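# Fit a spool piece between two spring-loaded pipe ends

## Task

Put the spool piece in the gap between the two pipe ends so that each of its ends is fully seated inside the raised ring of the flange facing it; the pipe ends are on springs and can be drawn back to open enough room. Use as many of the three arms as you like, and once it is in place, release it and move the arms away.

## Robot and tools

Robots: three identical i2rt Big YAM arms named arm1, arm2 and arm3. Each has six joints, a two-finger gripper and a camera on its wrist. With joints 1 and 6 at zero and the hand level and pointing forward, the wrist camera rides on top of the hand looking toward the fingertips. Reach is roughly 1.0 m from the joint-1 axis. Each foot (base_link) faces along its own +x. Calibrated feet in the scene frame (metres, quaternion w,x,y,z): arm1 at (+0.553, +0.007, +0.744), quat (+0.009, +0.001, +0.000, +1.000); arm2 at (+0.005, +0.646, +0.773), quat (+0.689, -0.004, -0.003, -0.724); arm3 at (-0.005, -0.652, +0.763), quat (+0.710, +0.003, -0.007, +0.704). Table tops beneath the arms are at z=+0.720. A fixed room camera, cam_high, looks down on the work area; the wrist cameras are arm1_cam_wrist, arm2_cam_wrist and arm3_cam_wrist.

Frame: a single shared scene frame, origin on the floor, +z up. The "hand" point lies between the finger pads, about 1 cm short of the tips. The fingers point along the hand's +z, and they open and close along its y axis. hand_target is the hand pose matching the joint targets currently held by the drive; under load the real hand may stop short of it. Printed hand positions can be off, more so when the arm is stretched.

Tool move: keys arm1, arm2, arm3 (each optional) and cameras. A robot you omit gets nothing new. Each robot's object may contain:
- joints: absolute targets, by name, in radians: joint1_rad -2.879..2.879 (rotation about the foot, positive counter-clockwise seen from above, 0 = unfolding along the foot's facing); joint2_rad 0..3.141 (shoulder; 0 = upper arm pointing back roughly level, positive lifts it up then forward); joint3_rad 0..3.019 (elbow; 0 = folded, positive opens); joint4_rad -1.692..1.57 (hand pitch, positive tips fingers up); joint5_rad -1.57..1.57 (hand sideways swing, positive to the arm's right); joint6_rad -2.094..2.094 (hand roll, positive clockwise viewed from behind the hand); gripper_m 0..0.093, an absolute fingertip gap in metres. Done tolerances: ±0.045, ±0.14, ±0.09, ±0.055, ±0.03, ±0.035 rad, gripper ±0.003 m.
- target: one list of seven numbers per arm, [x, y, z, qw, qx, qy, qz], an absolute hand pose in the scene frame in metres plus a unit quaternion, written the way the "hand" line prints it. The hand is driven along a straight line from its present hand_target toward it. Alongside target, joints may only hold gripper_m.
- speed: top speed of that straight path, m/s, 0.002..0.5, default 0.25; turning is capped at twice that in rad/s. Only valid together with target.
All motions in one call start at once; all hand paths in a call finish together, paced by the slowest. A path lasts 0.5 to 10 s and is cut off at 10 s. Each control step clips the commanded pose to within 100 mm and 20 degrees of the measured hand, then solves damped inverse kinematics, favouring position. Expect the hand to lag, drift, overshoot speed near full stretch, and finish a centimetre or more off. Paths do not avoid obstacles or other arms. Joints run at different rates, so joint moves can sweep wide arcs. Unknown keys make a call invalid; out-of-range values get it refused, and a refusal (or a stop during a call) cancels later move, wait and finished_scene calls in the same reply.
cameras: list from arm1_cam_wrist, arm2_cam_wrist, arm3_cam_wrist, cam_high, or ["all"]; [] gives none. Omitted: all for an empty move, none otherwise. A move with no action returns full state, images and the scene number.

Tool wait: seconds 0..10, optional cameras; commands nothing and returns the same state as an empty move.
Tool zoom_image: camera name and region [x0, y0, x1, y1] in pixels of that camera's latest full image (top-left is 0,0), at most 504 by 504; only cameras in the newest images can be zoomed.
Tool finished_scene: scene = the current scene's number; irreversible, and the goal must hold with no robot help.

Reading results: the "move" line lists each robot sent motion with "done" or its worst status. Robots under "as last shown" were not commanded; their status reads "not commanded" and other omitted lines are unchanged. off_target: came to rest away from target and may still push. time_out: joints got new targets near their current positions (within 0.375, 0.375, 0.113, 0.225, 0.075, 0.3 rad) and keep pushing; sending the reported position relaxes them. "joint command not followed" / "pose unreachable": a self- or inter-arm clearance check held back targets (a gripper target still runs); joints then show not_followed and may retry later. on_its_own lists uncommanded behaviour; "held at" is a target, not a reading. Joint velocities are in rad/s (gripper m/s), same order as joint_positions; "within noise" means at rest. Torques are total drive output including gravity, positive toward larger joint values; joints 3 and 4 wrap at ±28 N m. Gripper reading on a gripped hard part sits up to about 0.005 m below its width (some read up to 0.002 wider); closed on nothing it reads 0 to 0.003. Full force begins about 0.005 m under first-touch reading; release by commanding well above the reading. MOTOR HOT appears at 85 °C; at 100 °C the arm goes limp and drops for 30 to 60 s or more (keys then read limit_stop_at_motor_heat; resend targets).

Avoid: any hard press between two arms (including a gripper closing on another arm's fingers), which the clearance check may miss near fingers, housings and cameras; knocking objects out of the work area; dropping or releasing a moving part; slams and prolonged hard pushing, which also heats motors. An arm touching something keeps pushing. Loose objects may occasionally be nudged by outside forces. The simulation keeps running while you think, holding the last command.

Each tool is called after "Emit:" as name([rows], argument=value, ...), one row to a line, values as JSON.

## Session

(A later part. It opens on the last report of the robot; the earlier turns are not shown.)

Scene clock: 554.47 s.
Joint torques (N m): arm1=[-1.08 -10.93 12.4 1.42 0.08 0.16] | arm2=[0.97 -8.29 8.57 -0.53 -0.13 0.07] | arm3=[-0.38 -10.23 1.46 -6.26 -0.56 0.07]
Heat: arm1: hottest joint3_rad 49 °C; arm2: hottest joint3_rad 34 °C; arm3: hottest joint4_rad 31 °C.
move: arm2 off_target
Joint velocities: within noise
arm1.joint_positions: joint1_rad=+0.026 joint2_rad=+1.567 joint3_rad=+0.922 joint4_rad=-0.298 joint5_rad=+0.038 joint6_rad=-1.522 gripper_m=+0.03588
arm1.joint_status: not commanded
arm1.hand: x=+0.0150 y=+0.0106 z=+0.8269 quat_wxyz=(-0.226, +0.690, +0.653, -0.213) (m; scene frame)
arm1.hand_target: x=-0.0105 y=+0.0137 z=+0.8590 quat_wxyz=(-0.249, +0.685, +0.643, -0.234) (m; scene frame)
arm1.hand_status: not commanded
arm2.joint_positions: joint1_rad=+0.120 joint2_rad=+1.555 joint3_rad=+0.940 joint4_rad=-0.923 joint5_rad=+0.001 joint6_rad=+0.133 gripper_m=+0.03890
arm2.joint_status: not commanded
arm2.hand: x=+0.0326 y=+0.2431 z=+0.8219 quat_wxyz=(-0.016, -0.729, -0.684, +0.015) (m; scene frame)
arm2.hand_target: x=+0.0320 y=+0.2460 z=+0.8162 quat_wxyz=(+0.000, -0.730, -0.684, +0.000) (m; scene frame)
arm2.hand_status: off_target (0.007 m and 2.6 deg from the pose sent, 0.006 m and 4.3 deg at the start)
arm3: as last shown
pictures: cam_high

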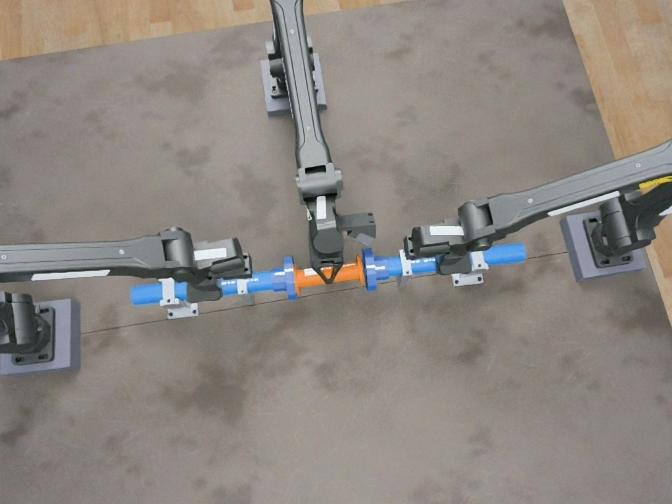

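Emit:
move(arm2={"target": [0.0315, 0.237, 0.816, 0, 0.7296, 0.6839, 0], "speed": 0.03}, cameras=["all"])

Emit:
zoom_image(camera="cam_high", region=[275, 240, 305, 310])

Emit:
zoom_image(camera="cam_high", region=[345, 235, 385, 300])

Scene clock: 568.70 s.
Joint torques (N m): arm1=[-1.08 -10.93 12.4 1.4 0.16 0.15] | arm2=[0.85 -7.82 9.18 -0.05 -0.13 0.05] | arm3=[0.44 -11.52 1.4 -6.15 -0.57 0.09]
Heat: arm1: hottest joint3_rad 48 °C; arm2: hottest joint3_rad 36 °C; arm3: hottest joint4_rad 31 °C.
move: arm2 done
Joint velocities: within noise
arm1.joint_positions: joint1_rad=+0.026 joint2_rad=+1.567 joint3_rad=+0.922 joint4_rad=-0.298 joint5_rad=+0.036 joint6_rad=-1.522 gripper_m=+0.03588
arm1.joint_status: not commanded
arm1.hand: x=+0.0150 y=+0.0098 z=+0.8269 quat_wxyz=(-0.225, +0.690, +0.654, -0.214) (m; scene frame)
arm1.hand_target: x=-0.0105 y=+0.0139 z=+0.8590 quat_wxyz=(-0.249, +0.685, +0.643, -0.234) (m; scene frame)
arm1.hand_status: not commanded
arm2.joint_positions: joint1_rad=+0.119 joint2_rad=+1.569 joint3_rad=+0.958 joint4_rad=-0.943 joint5_rad=+0.001 joint6_rad=+0.132 gripper_m=+0.03890
arm2.joint_status: not commanded
arm2.hand: x=+0.0324 y=+0.2409 z=+0.8220 quat_wxyz=(-0.010, -0.729, -0.684, +0.010) (m; scene frame)
arm2.hand_target: x=+0.0315 y=+0.2371 z=+0.8161 quat_wxyz=(+0.000, -0.730, -0.684, +0.000) (m; scene frame)
arm2.hand_status: done (0.007 m and 1.6 deg from the pose sent, 0.009 m and 2.6 deg at the start)
arm3: as last shown
pictures: arm1_cam_wrist, arm2_cam_wrist, arm3_cam_wrist, cam_high
camera_calibration:
arm1_cam_wrist: T_world_to_cam=[[-0.80942, 0.0440371, 0.585577, -0.470881], [0.381857, 0.797037, 0.467886, -0.395304], [-0.446122, 0.602323, -0.661953, 0.673188], [0, 0, 0, 1]] pos_world=[0.0701326, -0.0696683, 0.906313]
arm2_cam_wrist: T_world_to_cam=[[-0.997521, 0.070365, 0.000903083, 0.0169606], [0.0584685, 0.821593, 0.567068, -0.660607], [0.0391598, 0.565715, -0.82367, 0.660418], [0, 0, 0, 1]] pos_world=[0.0296813, 0.167948, 0.918561]
arm3_cam_wrist: T_world_to_cam=[[0.998182, -0.0602661, -0.00074853, -0.00944209], [-0.0513455, -0.856803, 0.51308, -0.640944], [-0.0315627, -0.512109, -0.85834, 0.693152], [0, 0, 0, 1]] pos_world=[-0.00160692, -0.194763, 0.923809]

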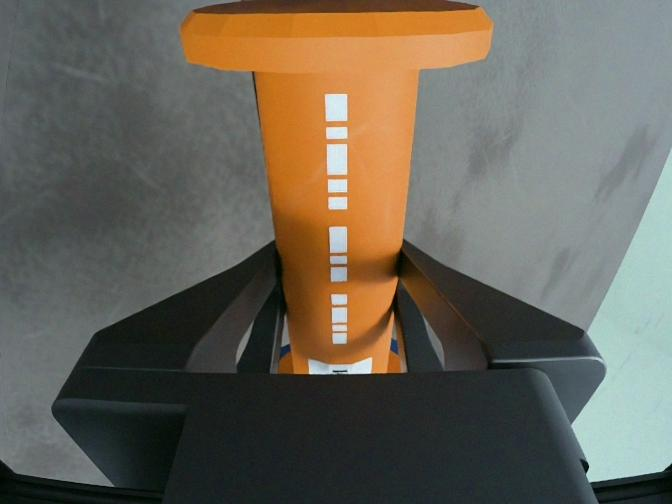

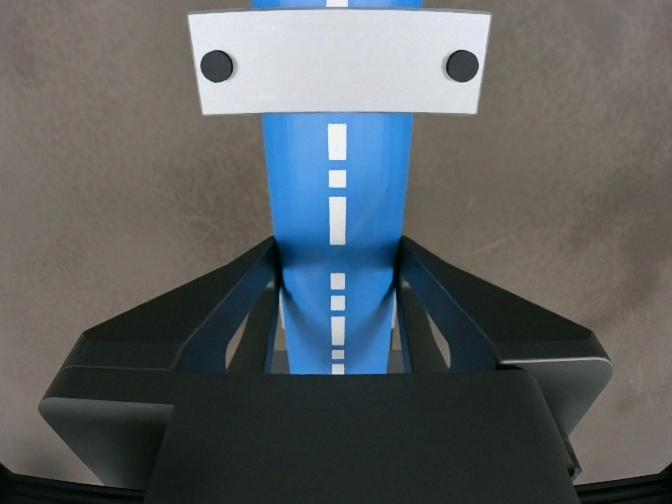

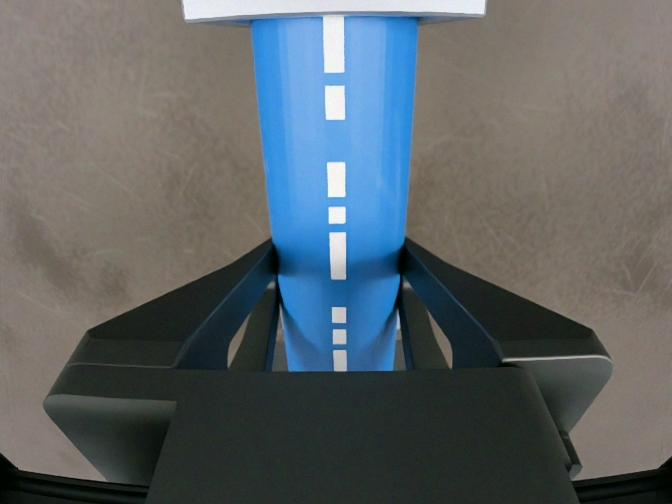

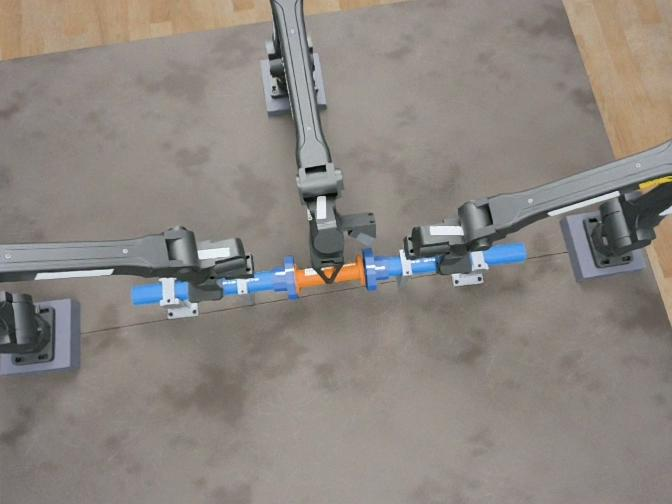

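Scaled by 7.200 from the camera's 672x504 image, which has a finer 960x720 frame.

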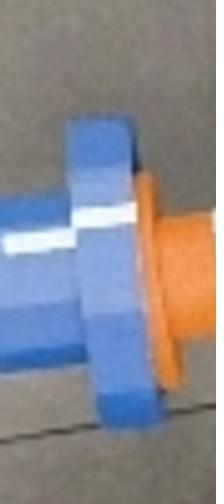

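Scaled by 7.754 from the camera's 672x504 image, which has a finer 960x720 frame.

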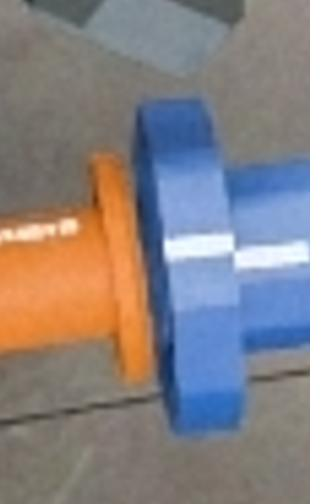

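Emit:
move(arm1={"target": [-0.0115, 0.0138, 0.8557, 0.2493, -0.6853, -0.6435, 0.2343], "speed": 0.03}, cameras=["cam_high"])

Emit:
zoom_image(camera="cam_high", region=[275, 240, 305, 310])

Emit:
zoom_image(camera="cam_high", region=[345, 235, 385, 300])

Scene clock: 583.10 s.
Joint torques (N m): arm1=[-1.2 -10.75 11.92 1.74 0.16 0.16] | arm2=[0.85 -7.94 9.2 -0.05 -0.12 0.05] | arm3=[0.03 -11.22 1.37 -6.11 -0.56 0.07]
Heat: arm1: hottest joint3_rad 47 °C; arm2: hottest joint3_rad 38 °C; arm3: hottest joint4_rad 31 °C.
move: arm1 off_target
Joint velocities: within noise
arm1.joint_positions: joint1_rad=+0.026 joint2_rad=+1.567 joint3_rad=+0.922 joint4_rad=-0.298 joint5_rad=+0.036 joint6_rad=-1.522 gripper_m=+0.03588
arm1.joint_status: not commanded
arm1.hand: x=+0.0150 y=+0.0098 z=+0.8269 quat_wxyz=(-0.225, +0.690, +0.654, -0.214) (m; scene frame)
arm1.hand_target: x=-0.0094 y=+0.0138 z=+0.8564 quat_wxyz=(-0.249, +0.685, +0.643, -0.234) (m; scene frame)
arm1.hand_status: off_target (0.039 m and 3.8 deg from the pose sent, 0.039 m and 3.8 deg at the start)
arm2, arm3: as last shown
arm2.hand: x=+0.0324 y=+0.2410 z=+0.8218 quat_wxyz=(-0.009, -0.729, -0.684, +0.010) (m; scene frame)
arm2.hand_target: x=+0.0315 y=+0.2373 z=+0.8159 quat_wxyz=(+0.000, -0.730, -0.684, +0.000) (m; scene frame)
pictures: cam_high

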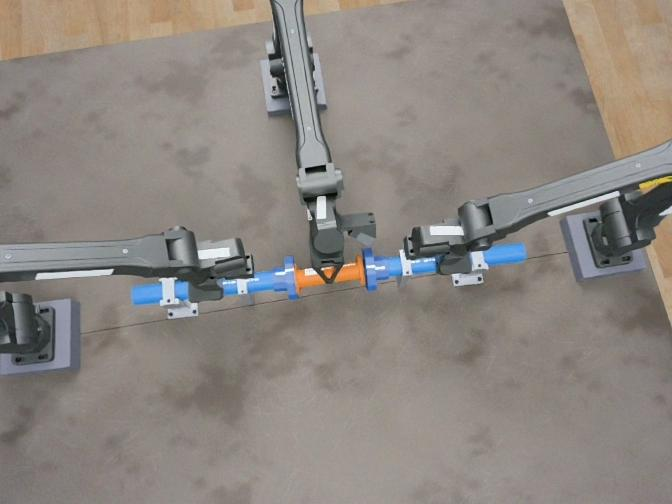

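Scaled by 7.200 from the camera's 672x504 image, which has a finer 960x720 frame.

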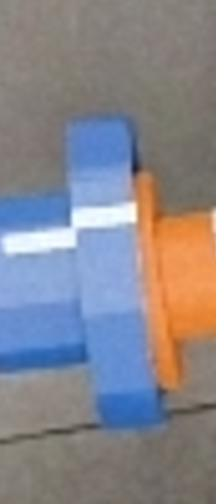

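Scaled by 7.754 from the camera's 672x504 image, which has a finer 960x720 frame.

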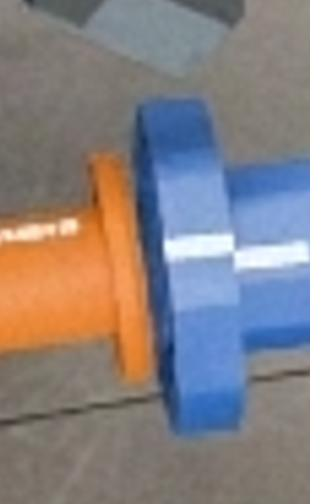

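Emit:
move(arm1={"target": [-0.0105, 0.0138, 0.8515, 0.2493, -0.6853, -0.6435, 0.2343], "speed": 0.03}, cameras=["cam_high"])

Emit:
zoom_image(camera="cam_high", region=[275, 240, 305, 310])

Emit:
zoom_image(camera="cam_high", region=[345, 235, 385, 300])

Scene clock: 587.87 s.
Joint torques (N m): arm1=[-1.14 -10.52 11.34 2.26 0.16 0.16] | arm2=[0.85 -8 9.2 -0.05 -0.12 0.05] | arm3=[-0.56 -11.22 1.54 -6.16 -0.57 0.08]
Heat: arm1: hottest joint3_rad 47 °C; arm2: hottest joint3_rad 39 °C; arm3: hottest joint4_rad 31 °C.
move: arm1 off_target
Joint velocities: within noise
arm1.joint_positions: joint1_rad=+0.026 joint2_rad=+1.567 joint3_rad=+0.922 joint4_rad=-0.298 joint5_rad=+0.036 joint6_rad=-1.522 gripper_m=+0.03588
arm1.joint_status: not commanded
arm1.hand: x=+0.0150 y=+0.0098 z=+0.8269 quat_wxyz=(-0.225, +0.690, +0.654, -0.214) (m; scene frame)
arm1.hand_target: x=-0.0086 y=+0.0139 z=+0.8523 quat_wxyz=(-0.249, +0.685, +0.643, -0.234) (m; scene frame)
arm1.hand_status: off_target (0.036 m and 3.8 deg from the pose sent, 0.036 m and 3.8 deg at the start)
arm2, arm3: as last shown
pictures: cam_high

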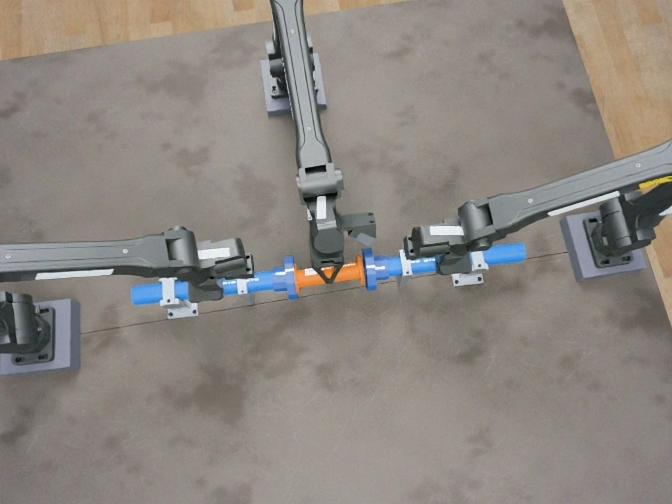

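Scaled by 7.200 from the camera's 672x504 image, which has a finer 960x720 frame.

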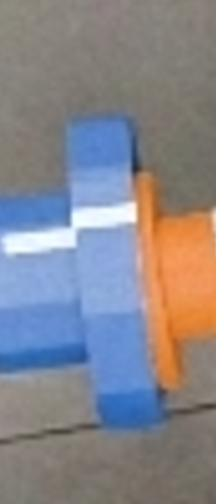

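Scaled by 7.754 from the camera's 672x504 image, which has a finer 960x720 frame.

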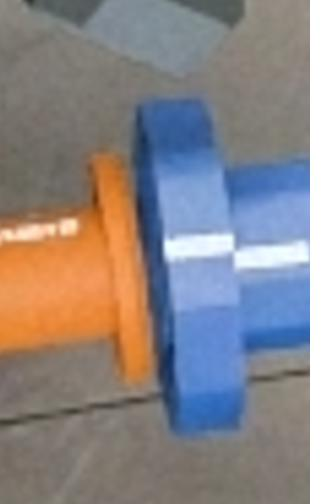

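Emit:
move(arm1={"target": [-0.0095, 0.0138, 0.8465, 0.2493, -0.6853, -0.6435, 0.2343], "speed": 0.03}, cameras=["cam_high"])

Emit:
zoom_image(camera="cam_high", region=[275, 240, 305, 310])

Emit:
zoom_image(camera="cam_high", region=[345, 235, 385, 300])

Scene clock: 594.33 s.
Joint torques (N m): arm1=[-1.14 -10.11 10.7 2.81 0.16 0.16] | arm2=[0.85 -8 9.17 -0.05 -0.12 0.05] | arm3=[0.44 -11.75 1.54 -6.04 -0.57 0.1]
Heat: arm1: hottest joint3_rad 47 °C; arm2: hottest joint3_rad 39 °C; arm3: hottest joint4_rad 31 °C.
move: arm1 off_target
Joint velocities: within noise
arm1.joint_positions: joint1_rad=+0.027 joint2_rad=+1.569 joint3_rad=+0.922 joint4_rad=-0.296 joint5_rad=+0.036 joint6_rad=-1.522 gripper_m=+0.03588
arm1.joint_status: not commanded
arm1.hand: x=+0.0147 y=+0.0096 z=+0.8262 quat_wxyz=(-0.225, +0.690, +0.654, -0.214) (m; scene frame)
arm1.hand_target: x=-0.0078 y=+0.0139 z=+0.8472 quat_wxyz=(-0.249, +0.685, +0.643, -0.234) (m; scene frame)
arm1.hand_status: off_target (0.032 m and 3.8 deg from the pose sent, 0.032 m and 3.8 deg at the start)
arm2: as last shown
arm3.joint_positions: joint1_rad=+0.011 joint2_rad=+1.489 joint3_rad=+0.886 joint4_rad=-0.901 joint5_rad=-0.003 joint6_rad=+0.061 gripper_m=+0.03805
arm3.joint_status: not commanded
arm3.hand: x=-0.0058 y=-0.2630 z=+0.8202 quat_wxyz=(-0.029, +0.685, -0.727, -0.028) (m; scene frame)
arm3.hand_target: x=-0.0096 y=-0.3467 z=+0.8110 quat_wxyz=(+0.060, +0.681, -0.727, +0.057) (m; scene frame)
arm3.hand_status: not commanded
pictures: cam_high

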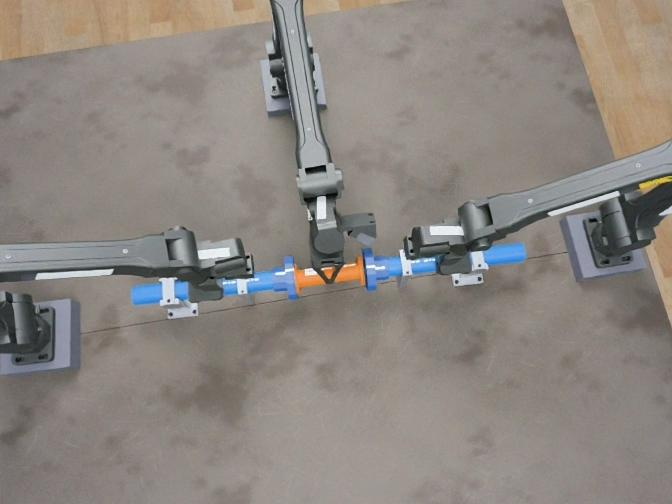

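Scaled by 7.200 from the camera's 672x504 image, which has a finer 960x720 frame.

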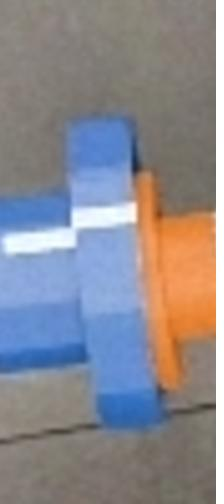

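Scaled by 7.754 from the camera's 672x504 image, which has a finer 960x720 frame.

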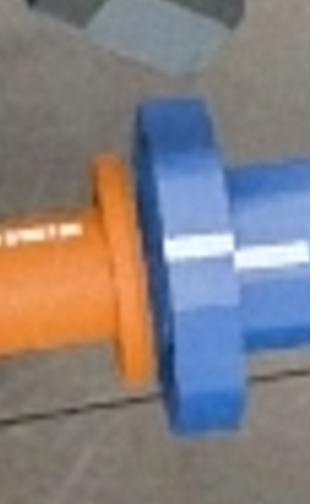

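Emit:
move(arm1={"target": [-0.008, 0.0138, 0.8425, 0.2493, -0.6853, -0.6435, 0.2343], "speed": 0.03}, cameras=["cam_high"])

Emit:
zoom_image(camera="cam_high", region=[275, 240, 305, 310])

Emit:
zoom_image(camera="cam_high", region=[345, 235, 385, 300])

Scene clock: 599.77 s.
Joint torques (N m): arm1=[-1.26 -10.11 10.07 3.06 0.16 0.16] | arm2=[0.85 -7.88 9.18 -0.03 -0.12 0.06] | arm3=[0.26 -11.11 1.58 -6.32 -0.58 0.03]
Heat: arm1: hottest joint3_rad 46 °C; arm2: hottest joint3_rad 40 °C; arm3: hottest joint4_rad 32 °C.
move: arm1 off_target
Joint velocities: within noise
arm1.joint_positions: joint1_rad=+0.027 joint2_rad=+1.571 joint3_rad=+0.922 joint4_rad=-0.289 joint5_rad=+0.036 joint6_rad=-1.522 gripper_m=+0.03588
arm1.joint_status: not commanded
arm1.hand: x=+0.0135 y=+0.0092 z=+0.8260 quat_wxyz=(-0.227, +0.689, +0.654, -0.216) (m; scene frame)
arm1.hand_target: x=-0.0066 y=+0.0139 z=+0.8431 quat_wxyz=(-0.249, +0.685, +0.643, -0.234) (m; scene frame)
arm1.hand_status: off_target (0.027 m and 3.6 deg from the pose sent, 0.028 m and 3.8 deg at the start)
arm2.joint_positions: joint1_rad=+0.118 joint2_rad=+1.569 joint3_rad=+0.958 joint4_rad=-0.943 joint5_rad=+0.001 joint6_rad=+0.132 gripper_m=+0.03890
arm2.joint_status: not commanded
arm2.hand: x=+0.0319 y=+0.2410 z=+0.8218 quat_wxyz=(-0.009, -0.729, -0.684, +0.010) (m; scene frame)
arm2.hand_target: x=+0.0314 y=+0.2373 z=+0.8159 quat_wxyz=(+0.000, -0.730, -0.684, +0.000) (m; scene frame)
arm2.hand_status: not commanded
arm3: as last shown
pictures: cam_high

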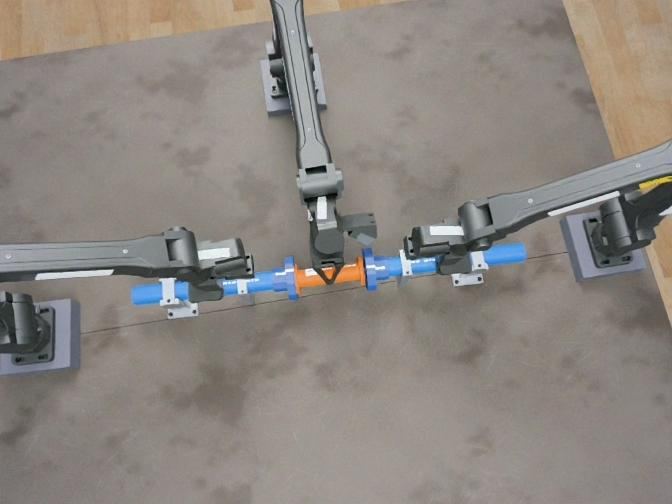

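Scaled by 7.200 from the camera's 672x504 image, which has a finer 960x720 frame.

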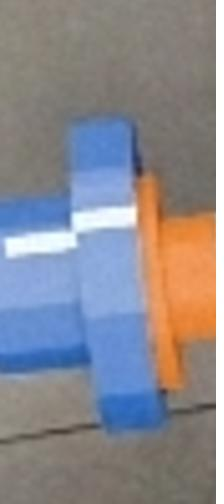

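Scaled by 7.754 from the camera's 672x504 image, which has a finer 960x720 frame.

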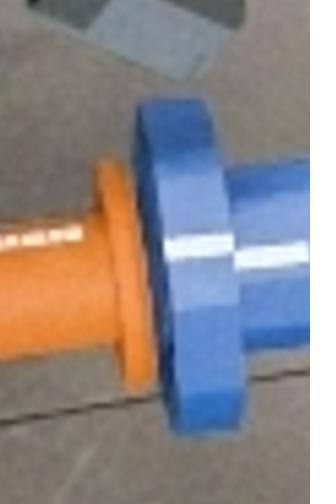

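Emit:
move(arm2={"joints": {"gripper_m": 0.09}}, cameras=["cam_high"])

Emit:
zoom_image(camera="cam_high", region=[270, 210, 390, 310])

Emit:
move(arm2={"target": [0.0315, 0.24, 0.97, 0, 0.7296, 0.6839, 0], "speed": 0.3})

Emit:
move(arm2={"target": [-0.2, 0.2, 1.0, 0.678, 0.678, 0.201, 0.201], "speed": 0.4}, cameras=["cam_high", "arm2_cam_wrist"])

Scene clock: 621.23 s.
Joint torques (N m): arm1=[-1.26 -10.17 10.06 2.95 0.17 0.16] | arm2=[0.85 -9.41 9.01 0.18 -0.11 0.05] | arm3=[0.21 -10.87 1.65 -6.05 -0.54 0.04]
Heat: arm1: hottest joint3_rad 45 °C; arm2: hottest joint3_rad 41 °C; arm3: hottest joint4_rad 32 °C.
move: arm2 done
Joint velocities: within noise
arm1.joint_positions: joint1_rad=+0.028 joint2_rad=+1.572 joint3_rad=+0.922 joint4_rad=-0.287 joint5_rad=+0.036 joint6_rad=-1.522 gripper_m=+0.03588
arm1.joint_status: not commanded
arm1.hand: x=+0.0131 y=+0.0087 z=+0.8259 quat_wxyz=(-0.227, +0.689, +0.654, -0.216) (m; scene frame)
arm1.hand_target: x=-0.0066 y=+0.0138 z=+0.8430 quat_wxyz=(-0.249, +0.685, +0.643, -0.234) (m; scene frame)
arm1.hand_status: not commanded
arm2.joint_positions: joint1_rad=+0.118 joint2_rad=+1.587 joint3_rad=+0.958 joint4_rad=-0.951 joint5_rad=+0.001 joint6_rad=+0.132 gripper_m=+0.08985
arm2.joint_status: all done
arm2.hand: x=+0.0318 y=+0.2443 z=+0.8151 quat_wxyz=(+0.000, -0.729, -0.684, +0.002) (m; scene frame)
arm2.hand_target: x=+0.0315 y=+0.2372 z=+0.8159 quat_wxyz=(+0.000, -0.730, -0.684, +0.000) (m; scene frame)
arm2.hand_status: not commanded
arm3: as last shown
pictures: cam_high

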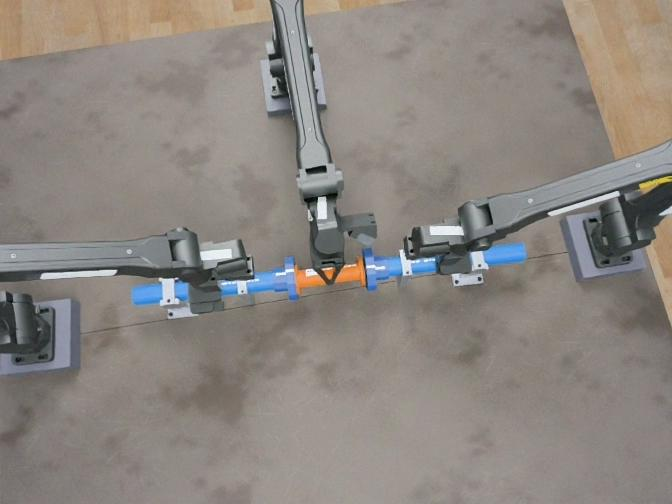

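Scaled by 4.200 from the camera's 672x504 image, which has a finer 960x720 frame.

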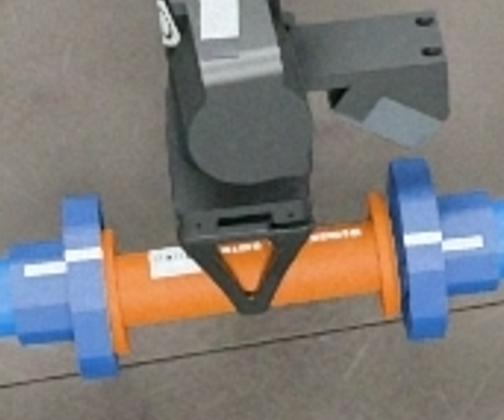

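Scene clock: 622.63 s.
Joint torques (N m): arm1=[-1.26 -10.23 10.06 2.95 0.17 0.16] | arm2=[0.85 -8.88 12.36 0.13 -0.1 0.05] | arm3=[-0.5 -10.93 1.47 -6.2 -0.57 0.03]
Heat: arm1: hottest joint3_rad 45 °C; arm2: hottest joint3_rad 41 °C; arm3: hottest joint4_rad 32 °C.
move: arm2 off_target
Joint velocities: within noise
arm1, arm3: as last shown
arm2.joint_positions: joint1_rad=+0.118 joint2_rad=+1.420 joint3_rad=+1.184 joint4_rad=-1.371 joint5_rad=+0.001 joint6_rad=+0.132 gripper_m=+0.08992
arm2.joint_status: not commanded
arm2.hand: x=+0.0315 y=+0.2540 z=+0.9573 quat_wxyz=(+0.011, -0.729, -0.684, -0.007) (m; scene frame)
arm2.hand_target: x=+0.0314 y=+0.2405 z=+0.9700 quat_wxyz=(+0.000, -0.730, -0.684, +0.000) (m; scene frame)
arm2.hand_status: off_target (0.019 m and 1.5 deg from the pose sent, 0.155 m and 0.2 deg at the start)
camera_calibration:
arm1_cam_wrist: T_world_to_cam=[[-0.805921, 0.0428894, 0.590468, -0.475952], [0.383231, 0.798006, 0.465102, -0.39095], [-0.451249, 0.601121, -0.659566, 0.670347], [0, 0, 0, 1]] pos_world=[0.0687387, -0.070565, 0.905004]
arm2_cam_wrist: T_world_to_cam=[[-0.997445, 0.0709946, 0.0079198, 0.00809246], [0.0610684, 0.789919, 0.610163, -0.781314], [0.0370623, 0.609087, -0.792237, 0.723416], [0, 0, 0, 1]] pos_world=[0.028974, 0.175977, 1.04978]
arm3_cam_wrist: T_world_to_cam=[[0.998182, -0.0602661, -0.00074853, -0.00944209], [-0.0513455, -0.856803, 0.51308, -0.640944], [-0.0315627, -0.512109, -0.85834, 0.693152], [0, 0, 0, 1]] pos_world=[-0.00160692, -0.194763, 0.923809]

Scene clock: 628.17 s.
Joint torques (N m): arm1=[-1.32 -10.11 10.07 2.93 0.17 0.16] | arm2=[1.2 -8.88 6.49 1.98 0.15 0.07] | arm3=[-0.85 -12.28 1.44 -6.3 -0.58 0.06]
Heat: arm1: hottest joint3_rad 45 °C; arm2: hottest joint3_rad 41 °C; arm3: hottest joint4_rad 32 °C.
move: arm2 done
Joint velocities: within noise
arm1, arm3: as last shown
arm2.joint_positions: joint1_rad=-0.725 joint2_rad=+1.563 joint3_rad=+0.761 joint4_rad=+0.774 joint5_rad=-1.355 joint6_rad=+1.528 gripper_m=+0.08994
arm2.joint_status: not commanded
arm2.hand: x=-0.1992 y=+0.2002 z=+1.0104 quat_wxyz=(-0.681, -0.674, -0.210, -0.194) (m; scene frame)
arm2.hand_target: x=-0.1999 y=+0.2001 z=+1.0002 quat_wxyz=(-0.678, -0.678, -0.201, -0.201) (m; scene frame)
arm2.hand_status: done (0.010 m and 1.4 deg from the pose sent, 0.241 m and 102.5 deg at the start)
pictures: arm2_cam_wrist, cam_high
camera_calibration:
arm2_cam_wrist: T_world_to_cam=[[-0.0136406, -0.0101683, -0.999855, 1.01192], [0.351493, 0.936081, -0.014315, -0.0974833], [0.936091, -0.351638, -0.00919466, 0.387099], [0, 0, 0, 1]] pos_world=[-0.314292, 0.23766, 1.01394]

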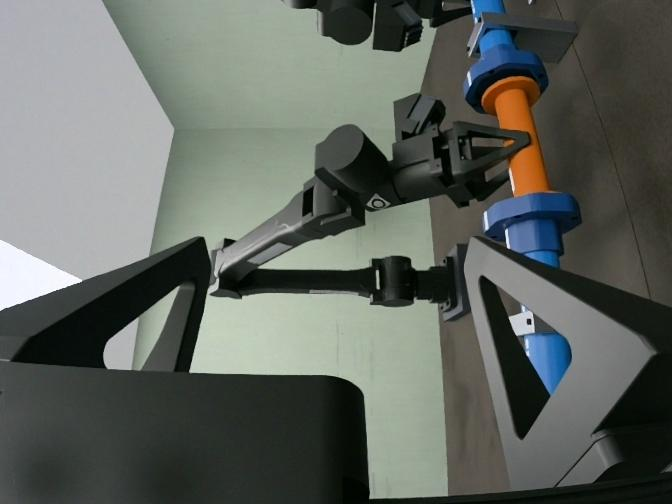

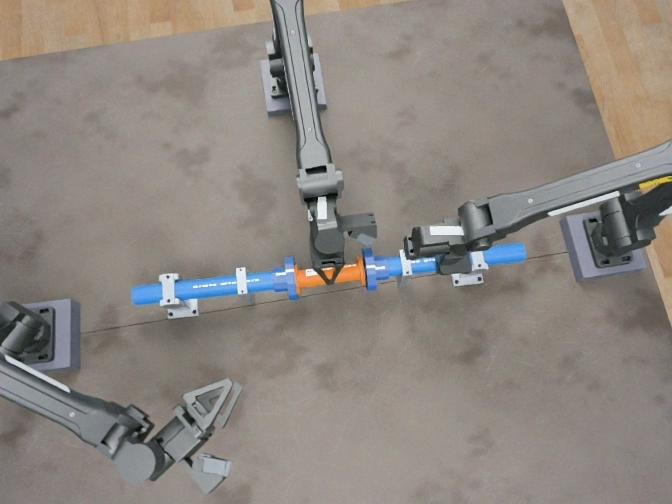

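Emit:
zoom_image(camera="arm2_cam_wrist", region=[440, 40, 600, 270])

Emit:
zoom_image(camera="cam_high", region=[270, 210, 390, 310])

Emit:
zoom_image(camera="cam_high", region=[275, 240, 305, 310])

Scaled by 2.191 from the camera's 672x504 image, which has a finer 960x720 frame.

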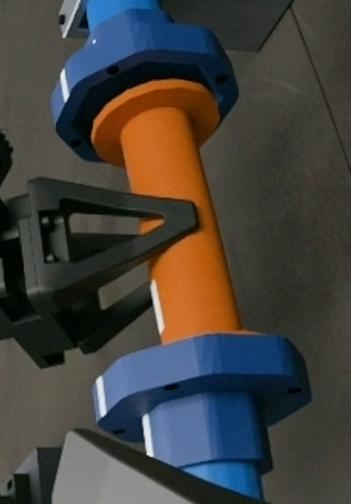

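Scaled by 4.200 from the camera's 672x504 image, which has a finer 960x720 frame.

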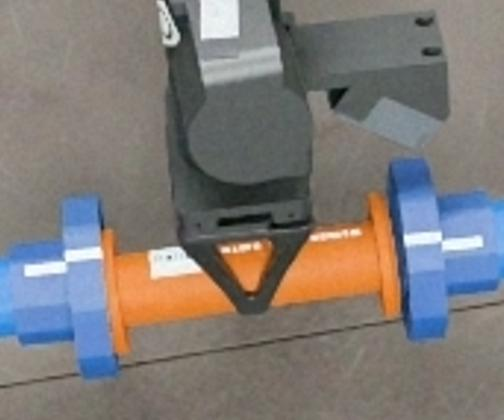

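Scaled by 7.200 from the camera's 672x504 image, which has a finer 960x720 frame.

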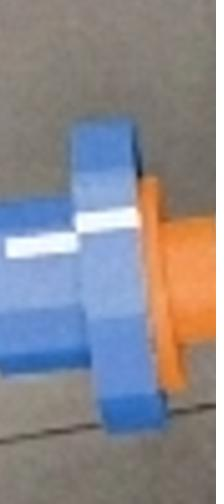

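Emit:
move(arm2={"target": [-0.19, 0.10, 0.825, 0.678, 0.678, 0.201, 0.201], "speed": 0.3}, cameras=["arm2_cam_wrist", "cam_high"])

Emit:
zoom_image(camera="arm2_cam_wrist", region=[200, 0, 504, 280])

Scene clock: 636.83 s.
Joint torques (N m): arm1=[-1.32 -10.11 10.06 2.95 0.17 0.16] | arm2=[1.9 -12.92 6.56 2.11 0.15 0.07] | arm3=[0.26 -11.52 1.31 -6.01 -0.55 0.09]
Heat: arm1: hottest joint3_rad 45 °C; arm2: hottest joint3_rad 40 °C; arm3: hottest joint4_rad 32 °C.
move: arm2 done
Joint velocities: within noise
arm1, arm3: as last shown
arm2.joint_positions: joint1_rad=-0.581 joint2_rad=+2.136 joint3_rad=+0.914 joint4_rad=+1.179 joint5_rad=-1.202 joint6_rad=+1.545 gripper_m=+0.08994
arm2.joint_status: not commanded
arm2.hand: x=-0.1896 y=+0.1090 z=+0.8285 quat_wxyz=(-0.675, -0.682, -0.198, -0.201) (m; scene frame)
arm2.hand_target: x=-0.1898 y=+0.1004 z=+0.8250 quat_wxyz=(-0.678, -0.678, -0.201, -0.201) (m; scene frame)
arm2.hand_status: done (0.010 m and 0.7 deg from the pose sent, 0.211 m and 1.4 deg at the start)
pictures: arm2_cam_wrist, cam_high
camera_calibration:
arm2_cam_wrist: T_world_to_cam=[[0.00694074, 0.0144303, -0.999872, 0.830412], [0.360314, 0.932695, 0.015962, -0.0411971], [0.932805, -0.360379, 0.00127414, 0.3359], [0, 0, 0, 1]] pos_world=[-0.304249, 0.147492, 0.830535]

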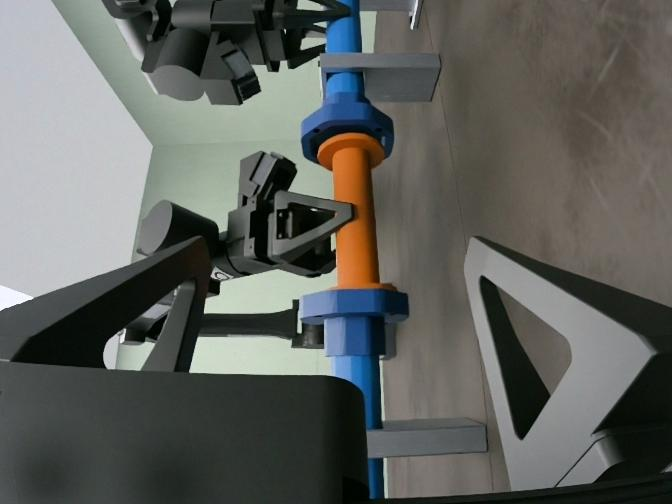

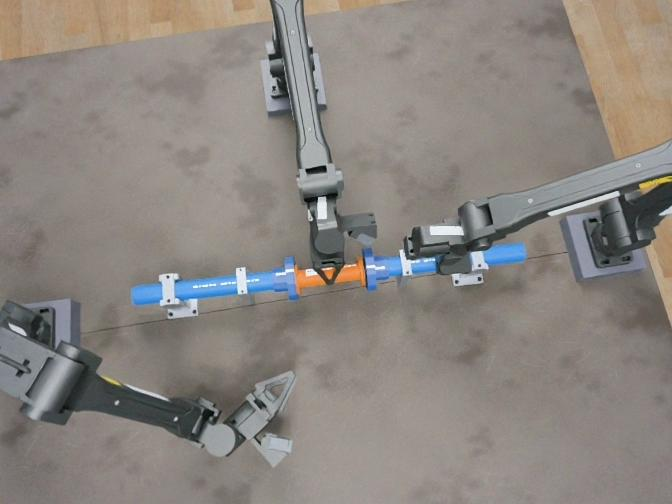

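Scaled by 1.658 from the camera's 672x504 image, which has a finer 960x720 frame.

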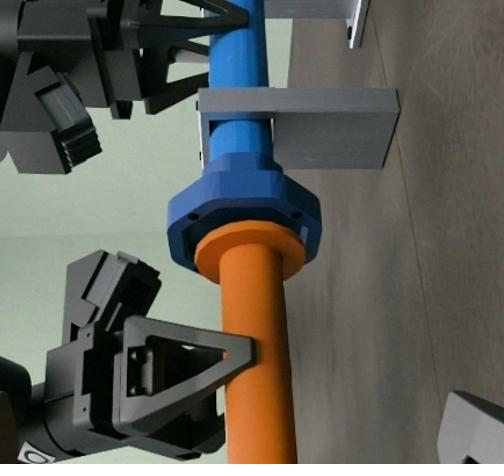

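Emit:
zoom_image(camera="arm2_cam_wrist", region=[290, 270, 420, 330])

Emit:
zoom_image(camera="arm2_cam_wrist", region=[290, 80, 410, 190])

Scaled by 3.877 from the camera's 672x504 image, which has a finer 960x720 frame.

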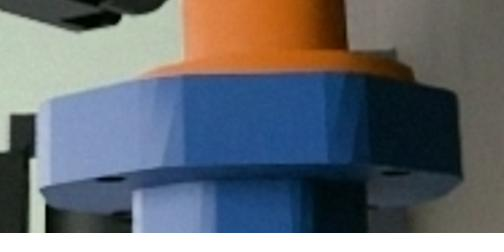

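Scaled by 4.200 from the camera's 672x504 image, which has a finer 960x720 frame.

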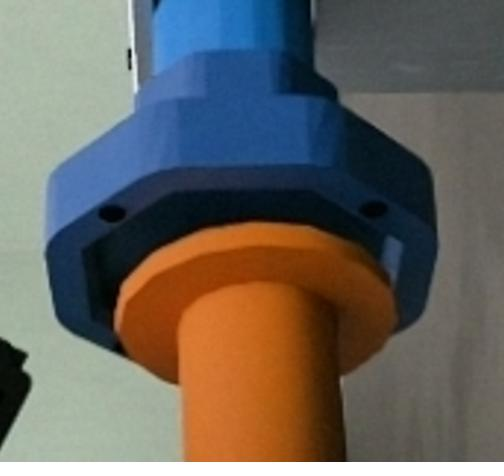

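Emit:
move(arm1={"target": [-0.0075, 0.0138, 0.8590, 0.2493, -0.6853, -0.6435, 0.2343], "speed": 0.03}, cameras=["arm2_cam_wrist", "cam_high"])

Emit:
zoom_image(camera="arm2_cam_wrist", region=[290, 270, 420, 330])

Emit:
zoom_image(camera="arm2_cam_wrist", region=[290, 80, 410, 190])

Emit:
zoom_image(camera="cam_high", region=[270, 210, 390, 310])

Scene clock: 665.53 s.
Joint torques (N m): arm1=[-1.26 -11.99 11.4 1.25 0.18 0.16] | arm2=[1.9 -12.98 6.57 2.1 0.15 0.07] | arm3=[-0.03 -11.28 1.59 -6.08 -0.53 0.04]
Heat: arm1: hottest joint3_rad 44 °C; arm2: hottest joint3_rad 39 °C; arm3: hottest joint4_rad 32 °C.
move: arm1 off_target
Joint velocities: within noise
arm1.joint_positions: joint1_rad=+0.028 joint2_rad=+1.570 joint3_rad=+0.922 joint4_rad=-0.293 joint5_rad=+0.036 joint6_rad=-1.522 gripper_m=+0.03588
arm1.joint_status: not commanded
arm1.hand: x=+0.0142 y=+0.0087 z=+0.8258 quat_wxyz=(-0.225, +0.689, +0.654, -0.215) (m; scene frame)
arm1.hand_target: x=-0.0058 y=+0.0138 z=+0.8593 quat_wxyz=(-0.249, +0.685, +0.643, -0.234) (m; scene frame)
arm1.hand_status: off_target (0.040 m and 3.8 deg from the pose sent, 0.039 m and 3.5 deg at the start)
arm2, arm3: as last shown
arm2.joint_positions: joint1_rad=-0.581 joint2_rad=+2.136 joint3_rad=+0.914 joint4_rad=+1.179 joint5_rad=-1.202 joint6_rad=+1.546 gripper_m=+0.08994
arm2.hand: x=-0.1896 y=+0.1090 z=+0.8286 quat_wxyz=(-0.675, -0.682, -0.197, -0.201) (m; scene frame)
pictures: arm2_cam_wrist, cam_high
camera_calibration:
arm2_cam_wrist: T_world_to_cam=[[0.00718408, 0.0142285, -0.999873, 0.830618], [0.36031, 0.932698, 0.0158614, -0.0411171], [0.932805, -0.360378, 0.00157392, 0.335652], [0, 0, 0, 1]] pos_world=[-0.30425, 0.147493, 0.830636]

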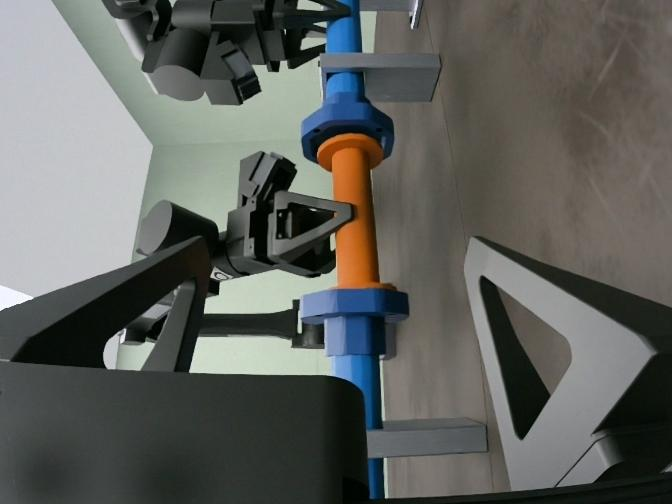

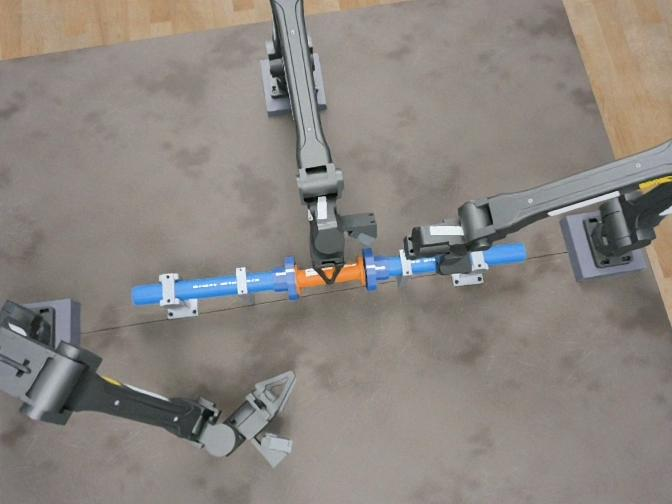

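Scaled by 3.877 from the camera's 672x504 image, which has a finer 960x720 frame.

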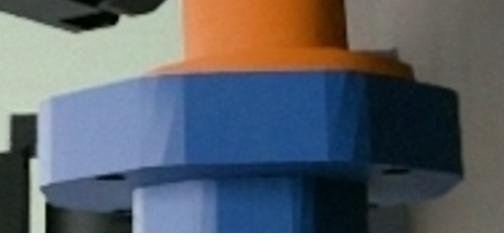

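Scaled by 4.200 from the camera's 672x504 image, which has a finer 960x720 frame.

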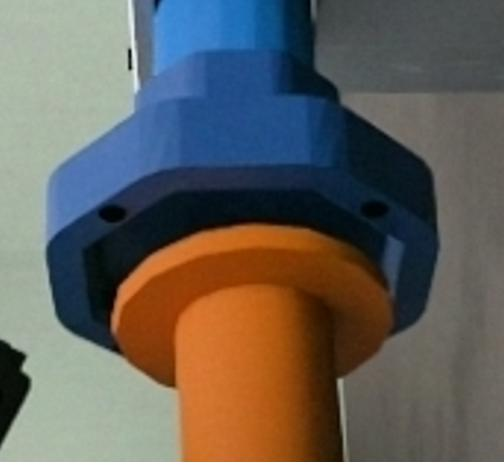

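Scaled by 4.200 from the camera's 672x504 image, which has a finer 960x720 frame.

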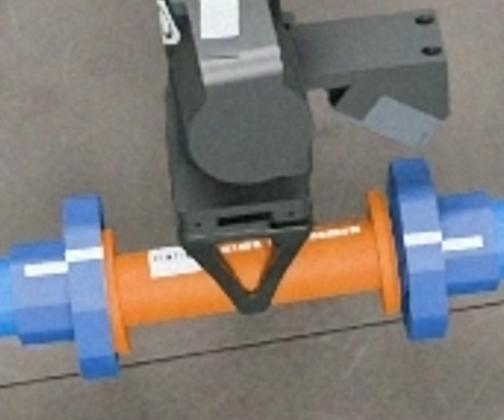

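Emit:
move(arm1={"target": [-0.0060, 0.0138, 0.8640, 0.2493, -0.6853, -0.6435, 0.2343], "speed": 0.03}, cameras=["arm2_cam_wrist", "cam_high"])

Emit:
zoom_image(camera="arm2_cam_wrist", region=[290, 270, 420, 330])

Emit:
zoom_image(camera="arm2_cam_wrist", region=[290, 80, 410, 190])

Emit:
zoom_image(camera="cam_high", region=[270, 210, 390, 310])

Scene clock: 673.97 s.
Joint torques (N m): arm1=[-1.32 -12.28 11.58 1.16 0.2 0.16] | arm2=[1.9 -12.92 6.56 2.11 0.15 0.07] | arm3=[-0.85 -10.81 1.58 -6.13 -0.56 0.07]
Heat: arm1: hottest joint3_rad 44 °C; arm2: hottest joint3_rad 39 °C; arm3: hottest joint4_rad 32 °C.
move: arm1 off_target
Joint velocities: within noise
arm1.joint_positions: joint1_rad=+0.028 joint2_rad=+1.564 joint3_rad=+0.922 joint4_rad=-0.304 joint5_rad=+0.035 joint6_rad=-1.522 gripper_m=+0.03588
arm1.joint_status: not commanded
arm1.hand: x=+0.0162 y=+0.0086 z=+0.8273 quat_wxyz=(-0.223, +0.690, +0.655, -0.213) (m; scene frame)
arm1.hand_target: x=-0.0041 y=+0.0139 z=+0.8643 quat_wxyz=(-0.249, +0.685, +0.643, -0.234) (m; scene frame)
arm1.hand_status: off_target (0.043 m and 4.1 deg from the pose sent, 0.043 m and 3.7 deg at the start)
arm2, arm3: as last shown
pictures: arm2_cam_wrist, cam_high
camera_calibration:
arm2_cam_wrist: T_world_to_cam=[[0.00718408, 0.0142285, -0.999873, 0.830618], [0.36031, 0.932698, 0.0158614, -0.0411171], [0.932805, -0.360378, 0.00157392, 0.335652], [0, 0, 0, 1]] pos_world=[-0.30425, 0.147493, 0.830636]

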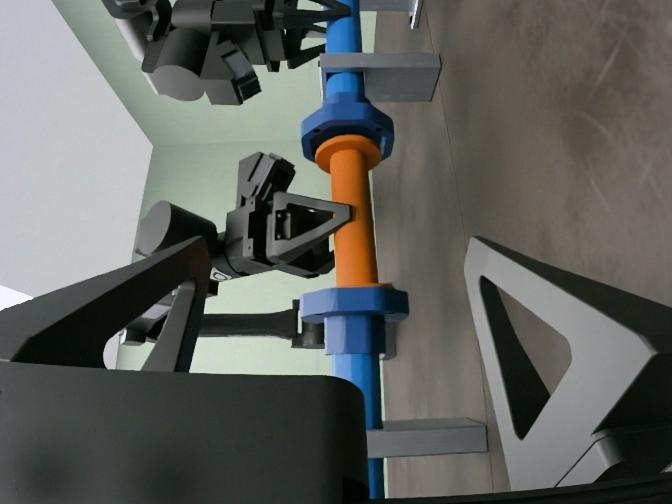

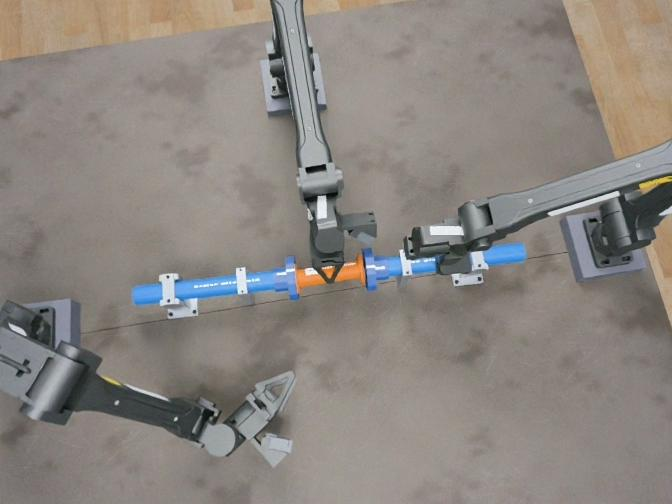

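Scaled by 3.877 from the camera's 672x504 image, which has a finer 960x720 frame.

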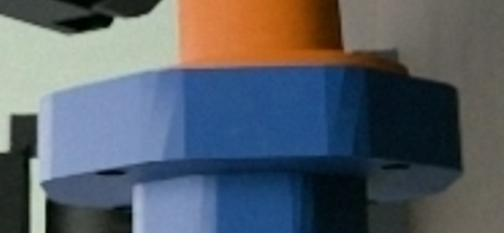

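Scaled by 4.200 from the camera's 672x504 image, which has a finer 960x720 frame.

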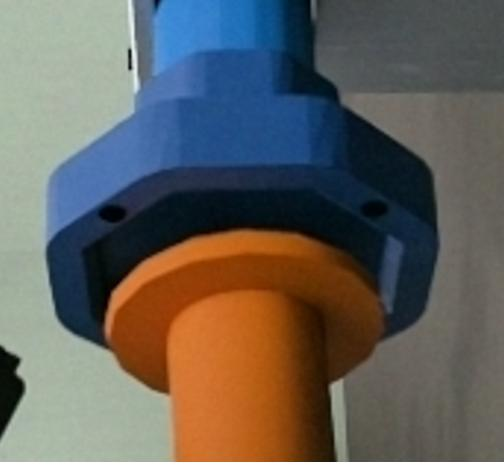

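Scaled by 4.200 from the camera's 672x504 image, which has a finer 960x720 frame.

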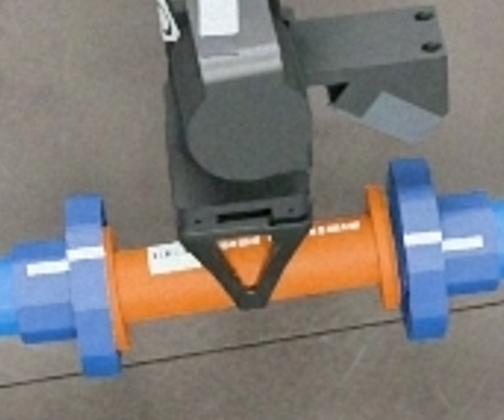

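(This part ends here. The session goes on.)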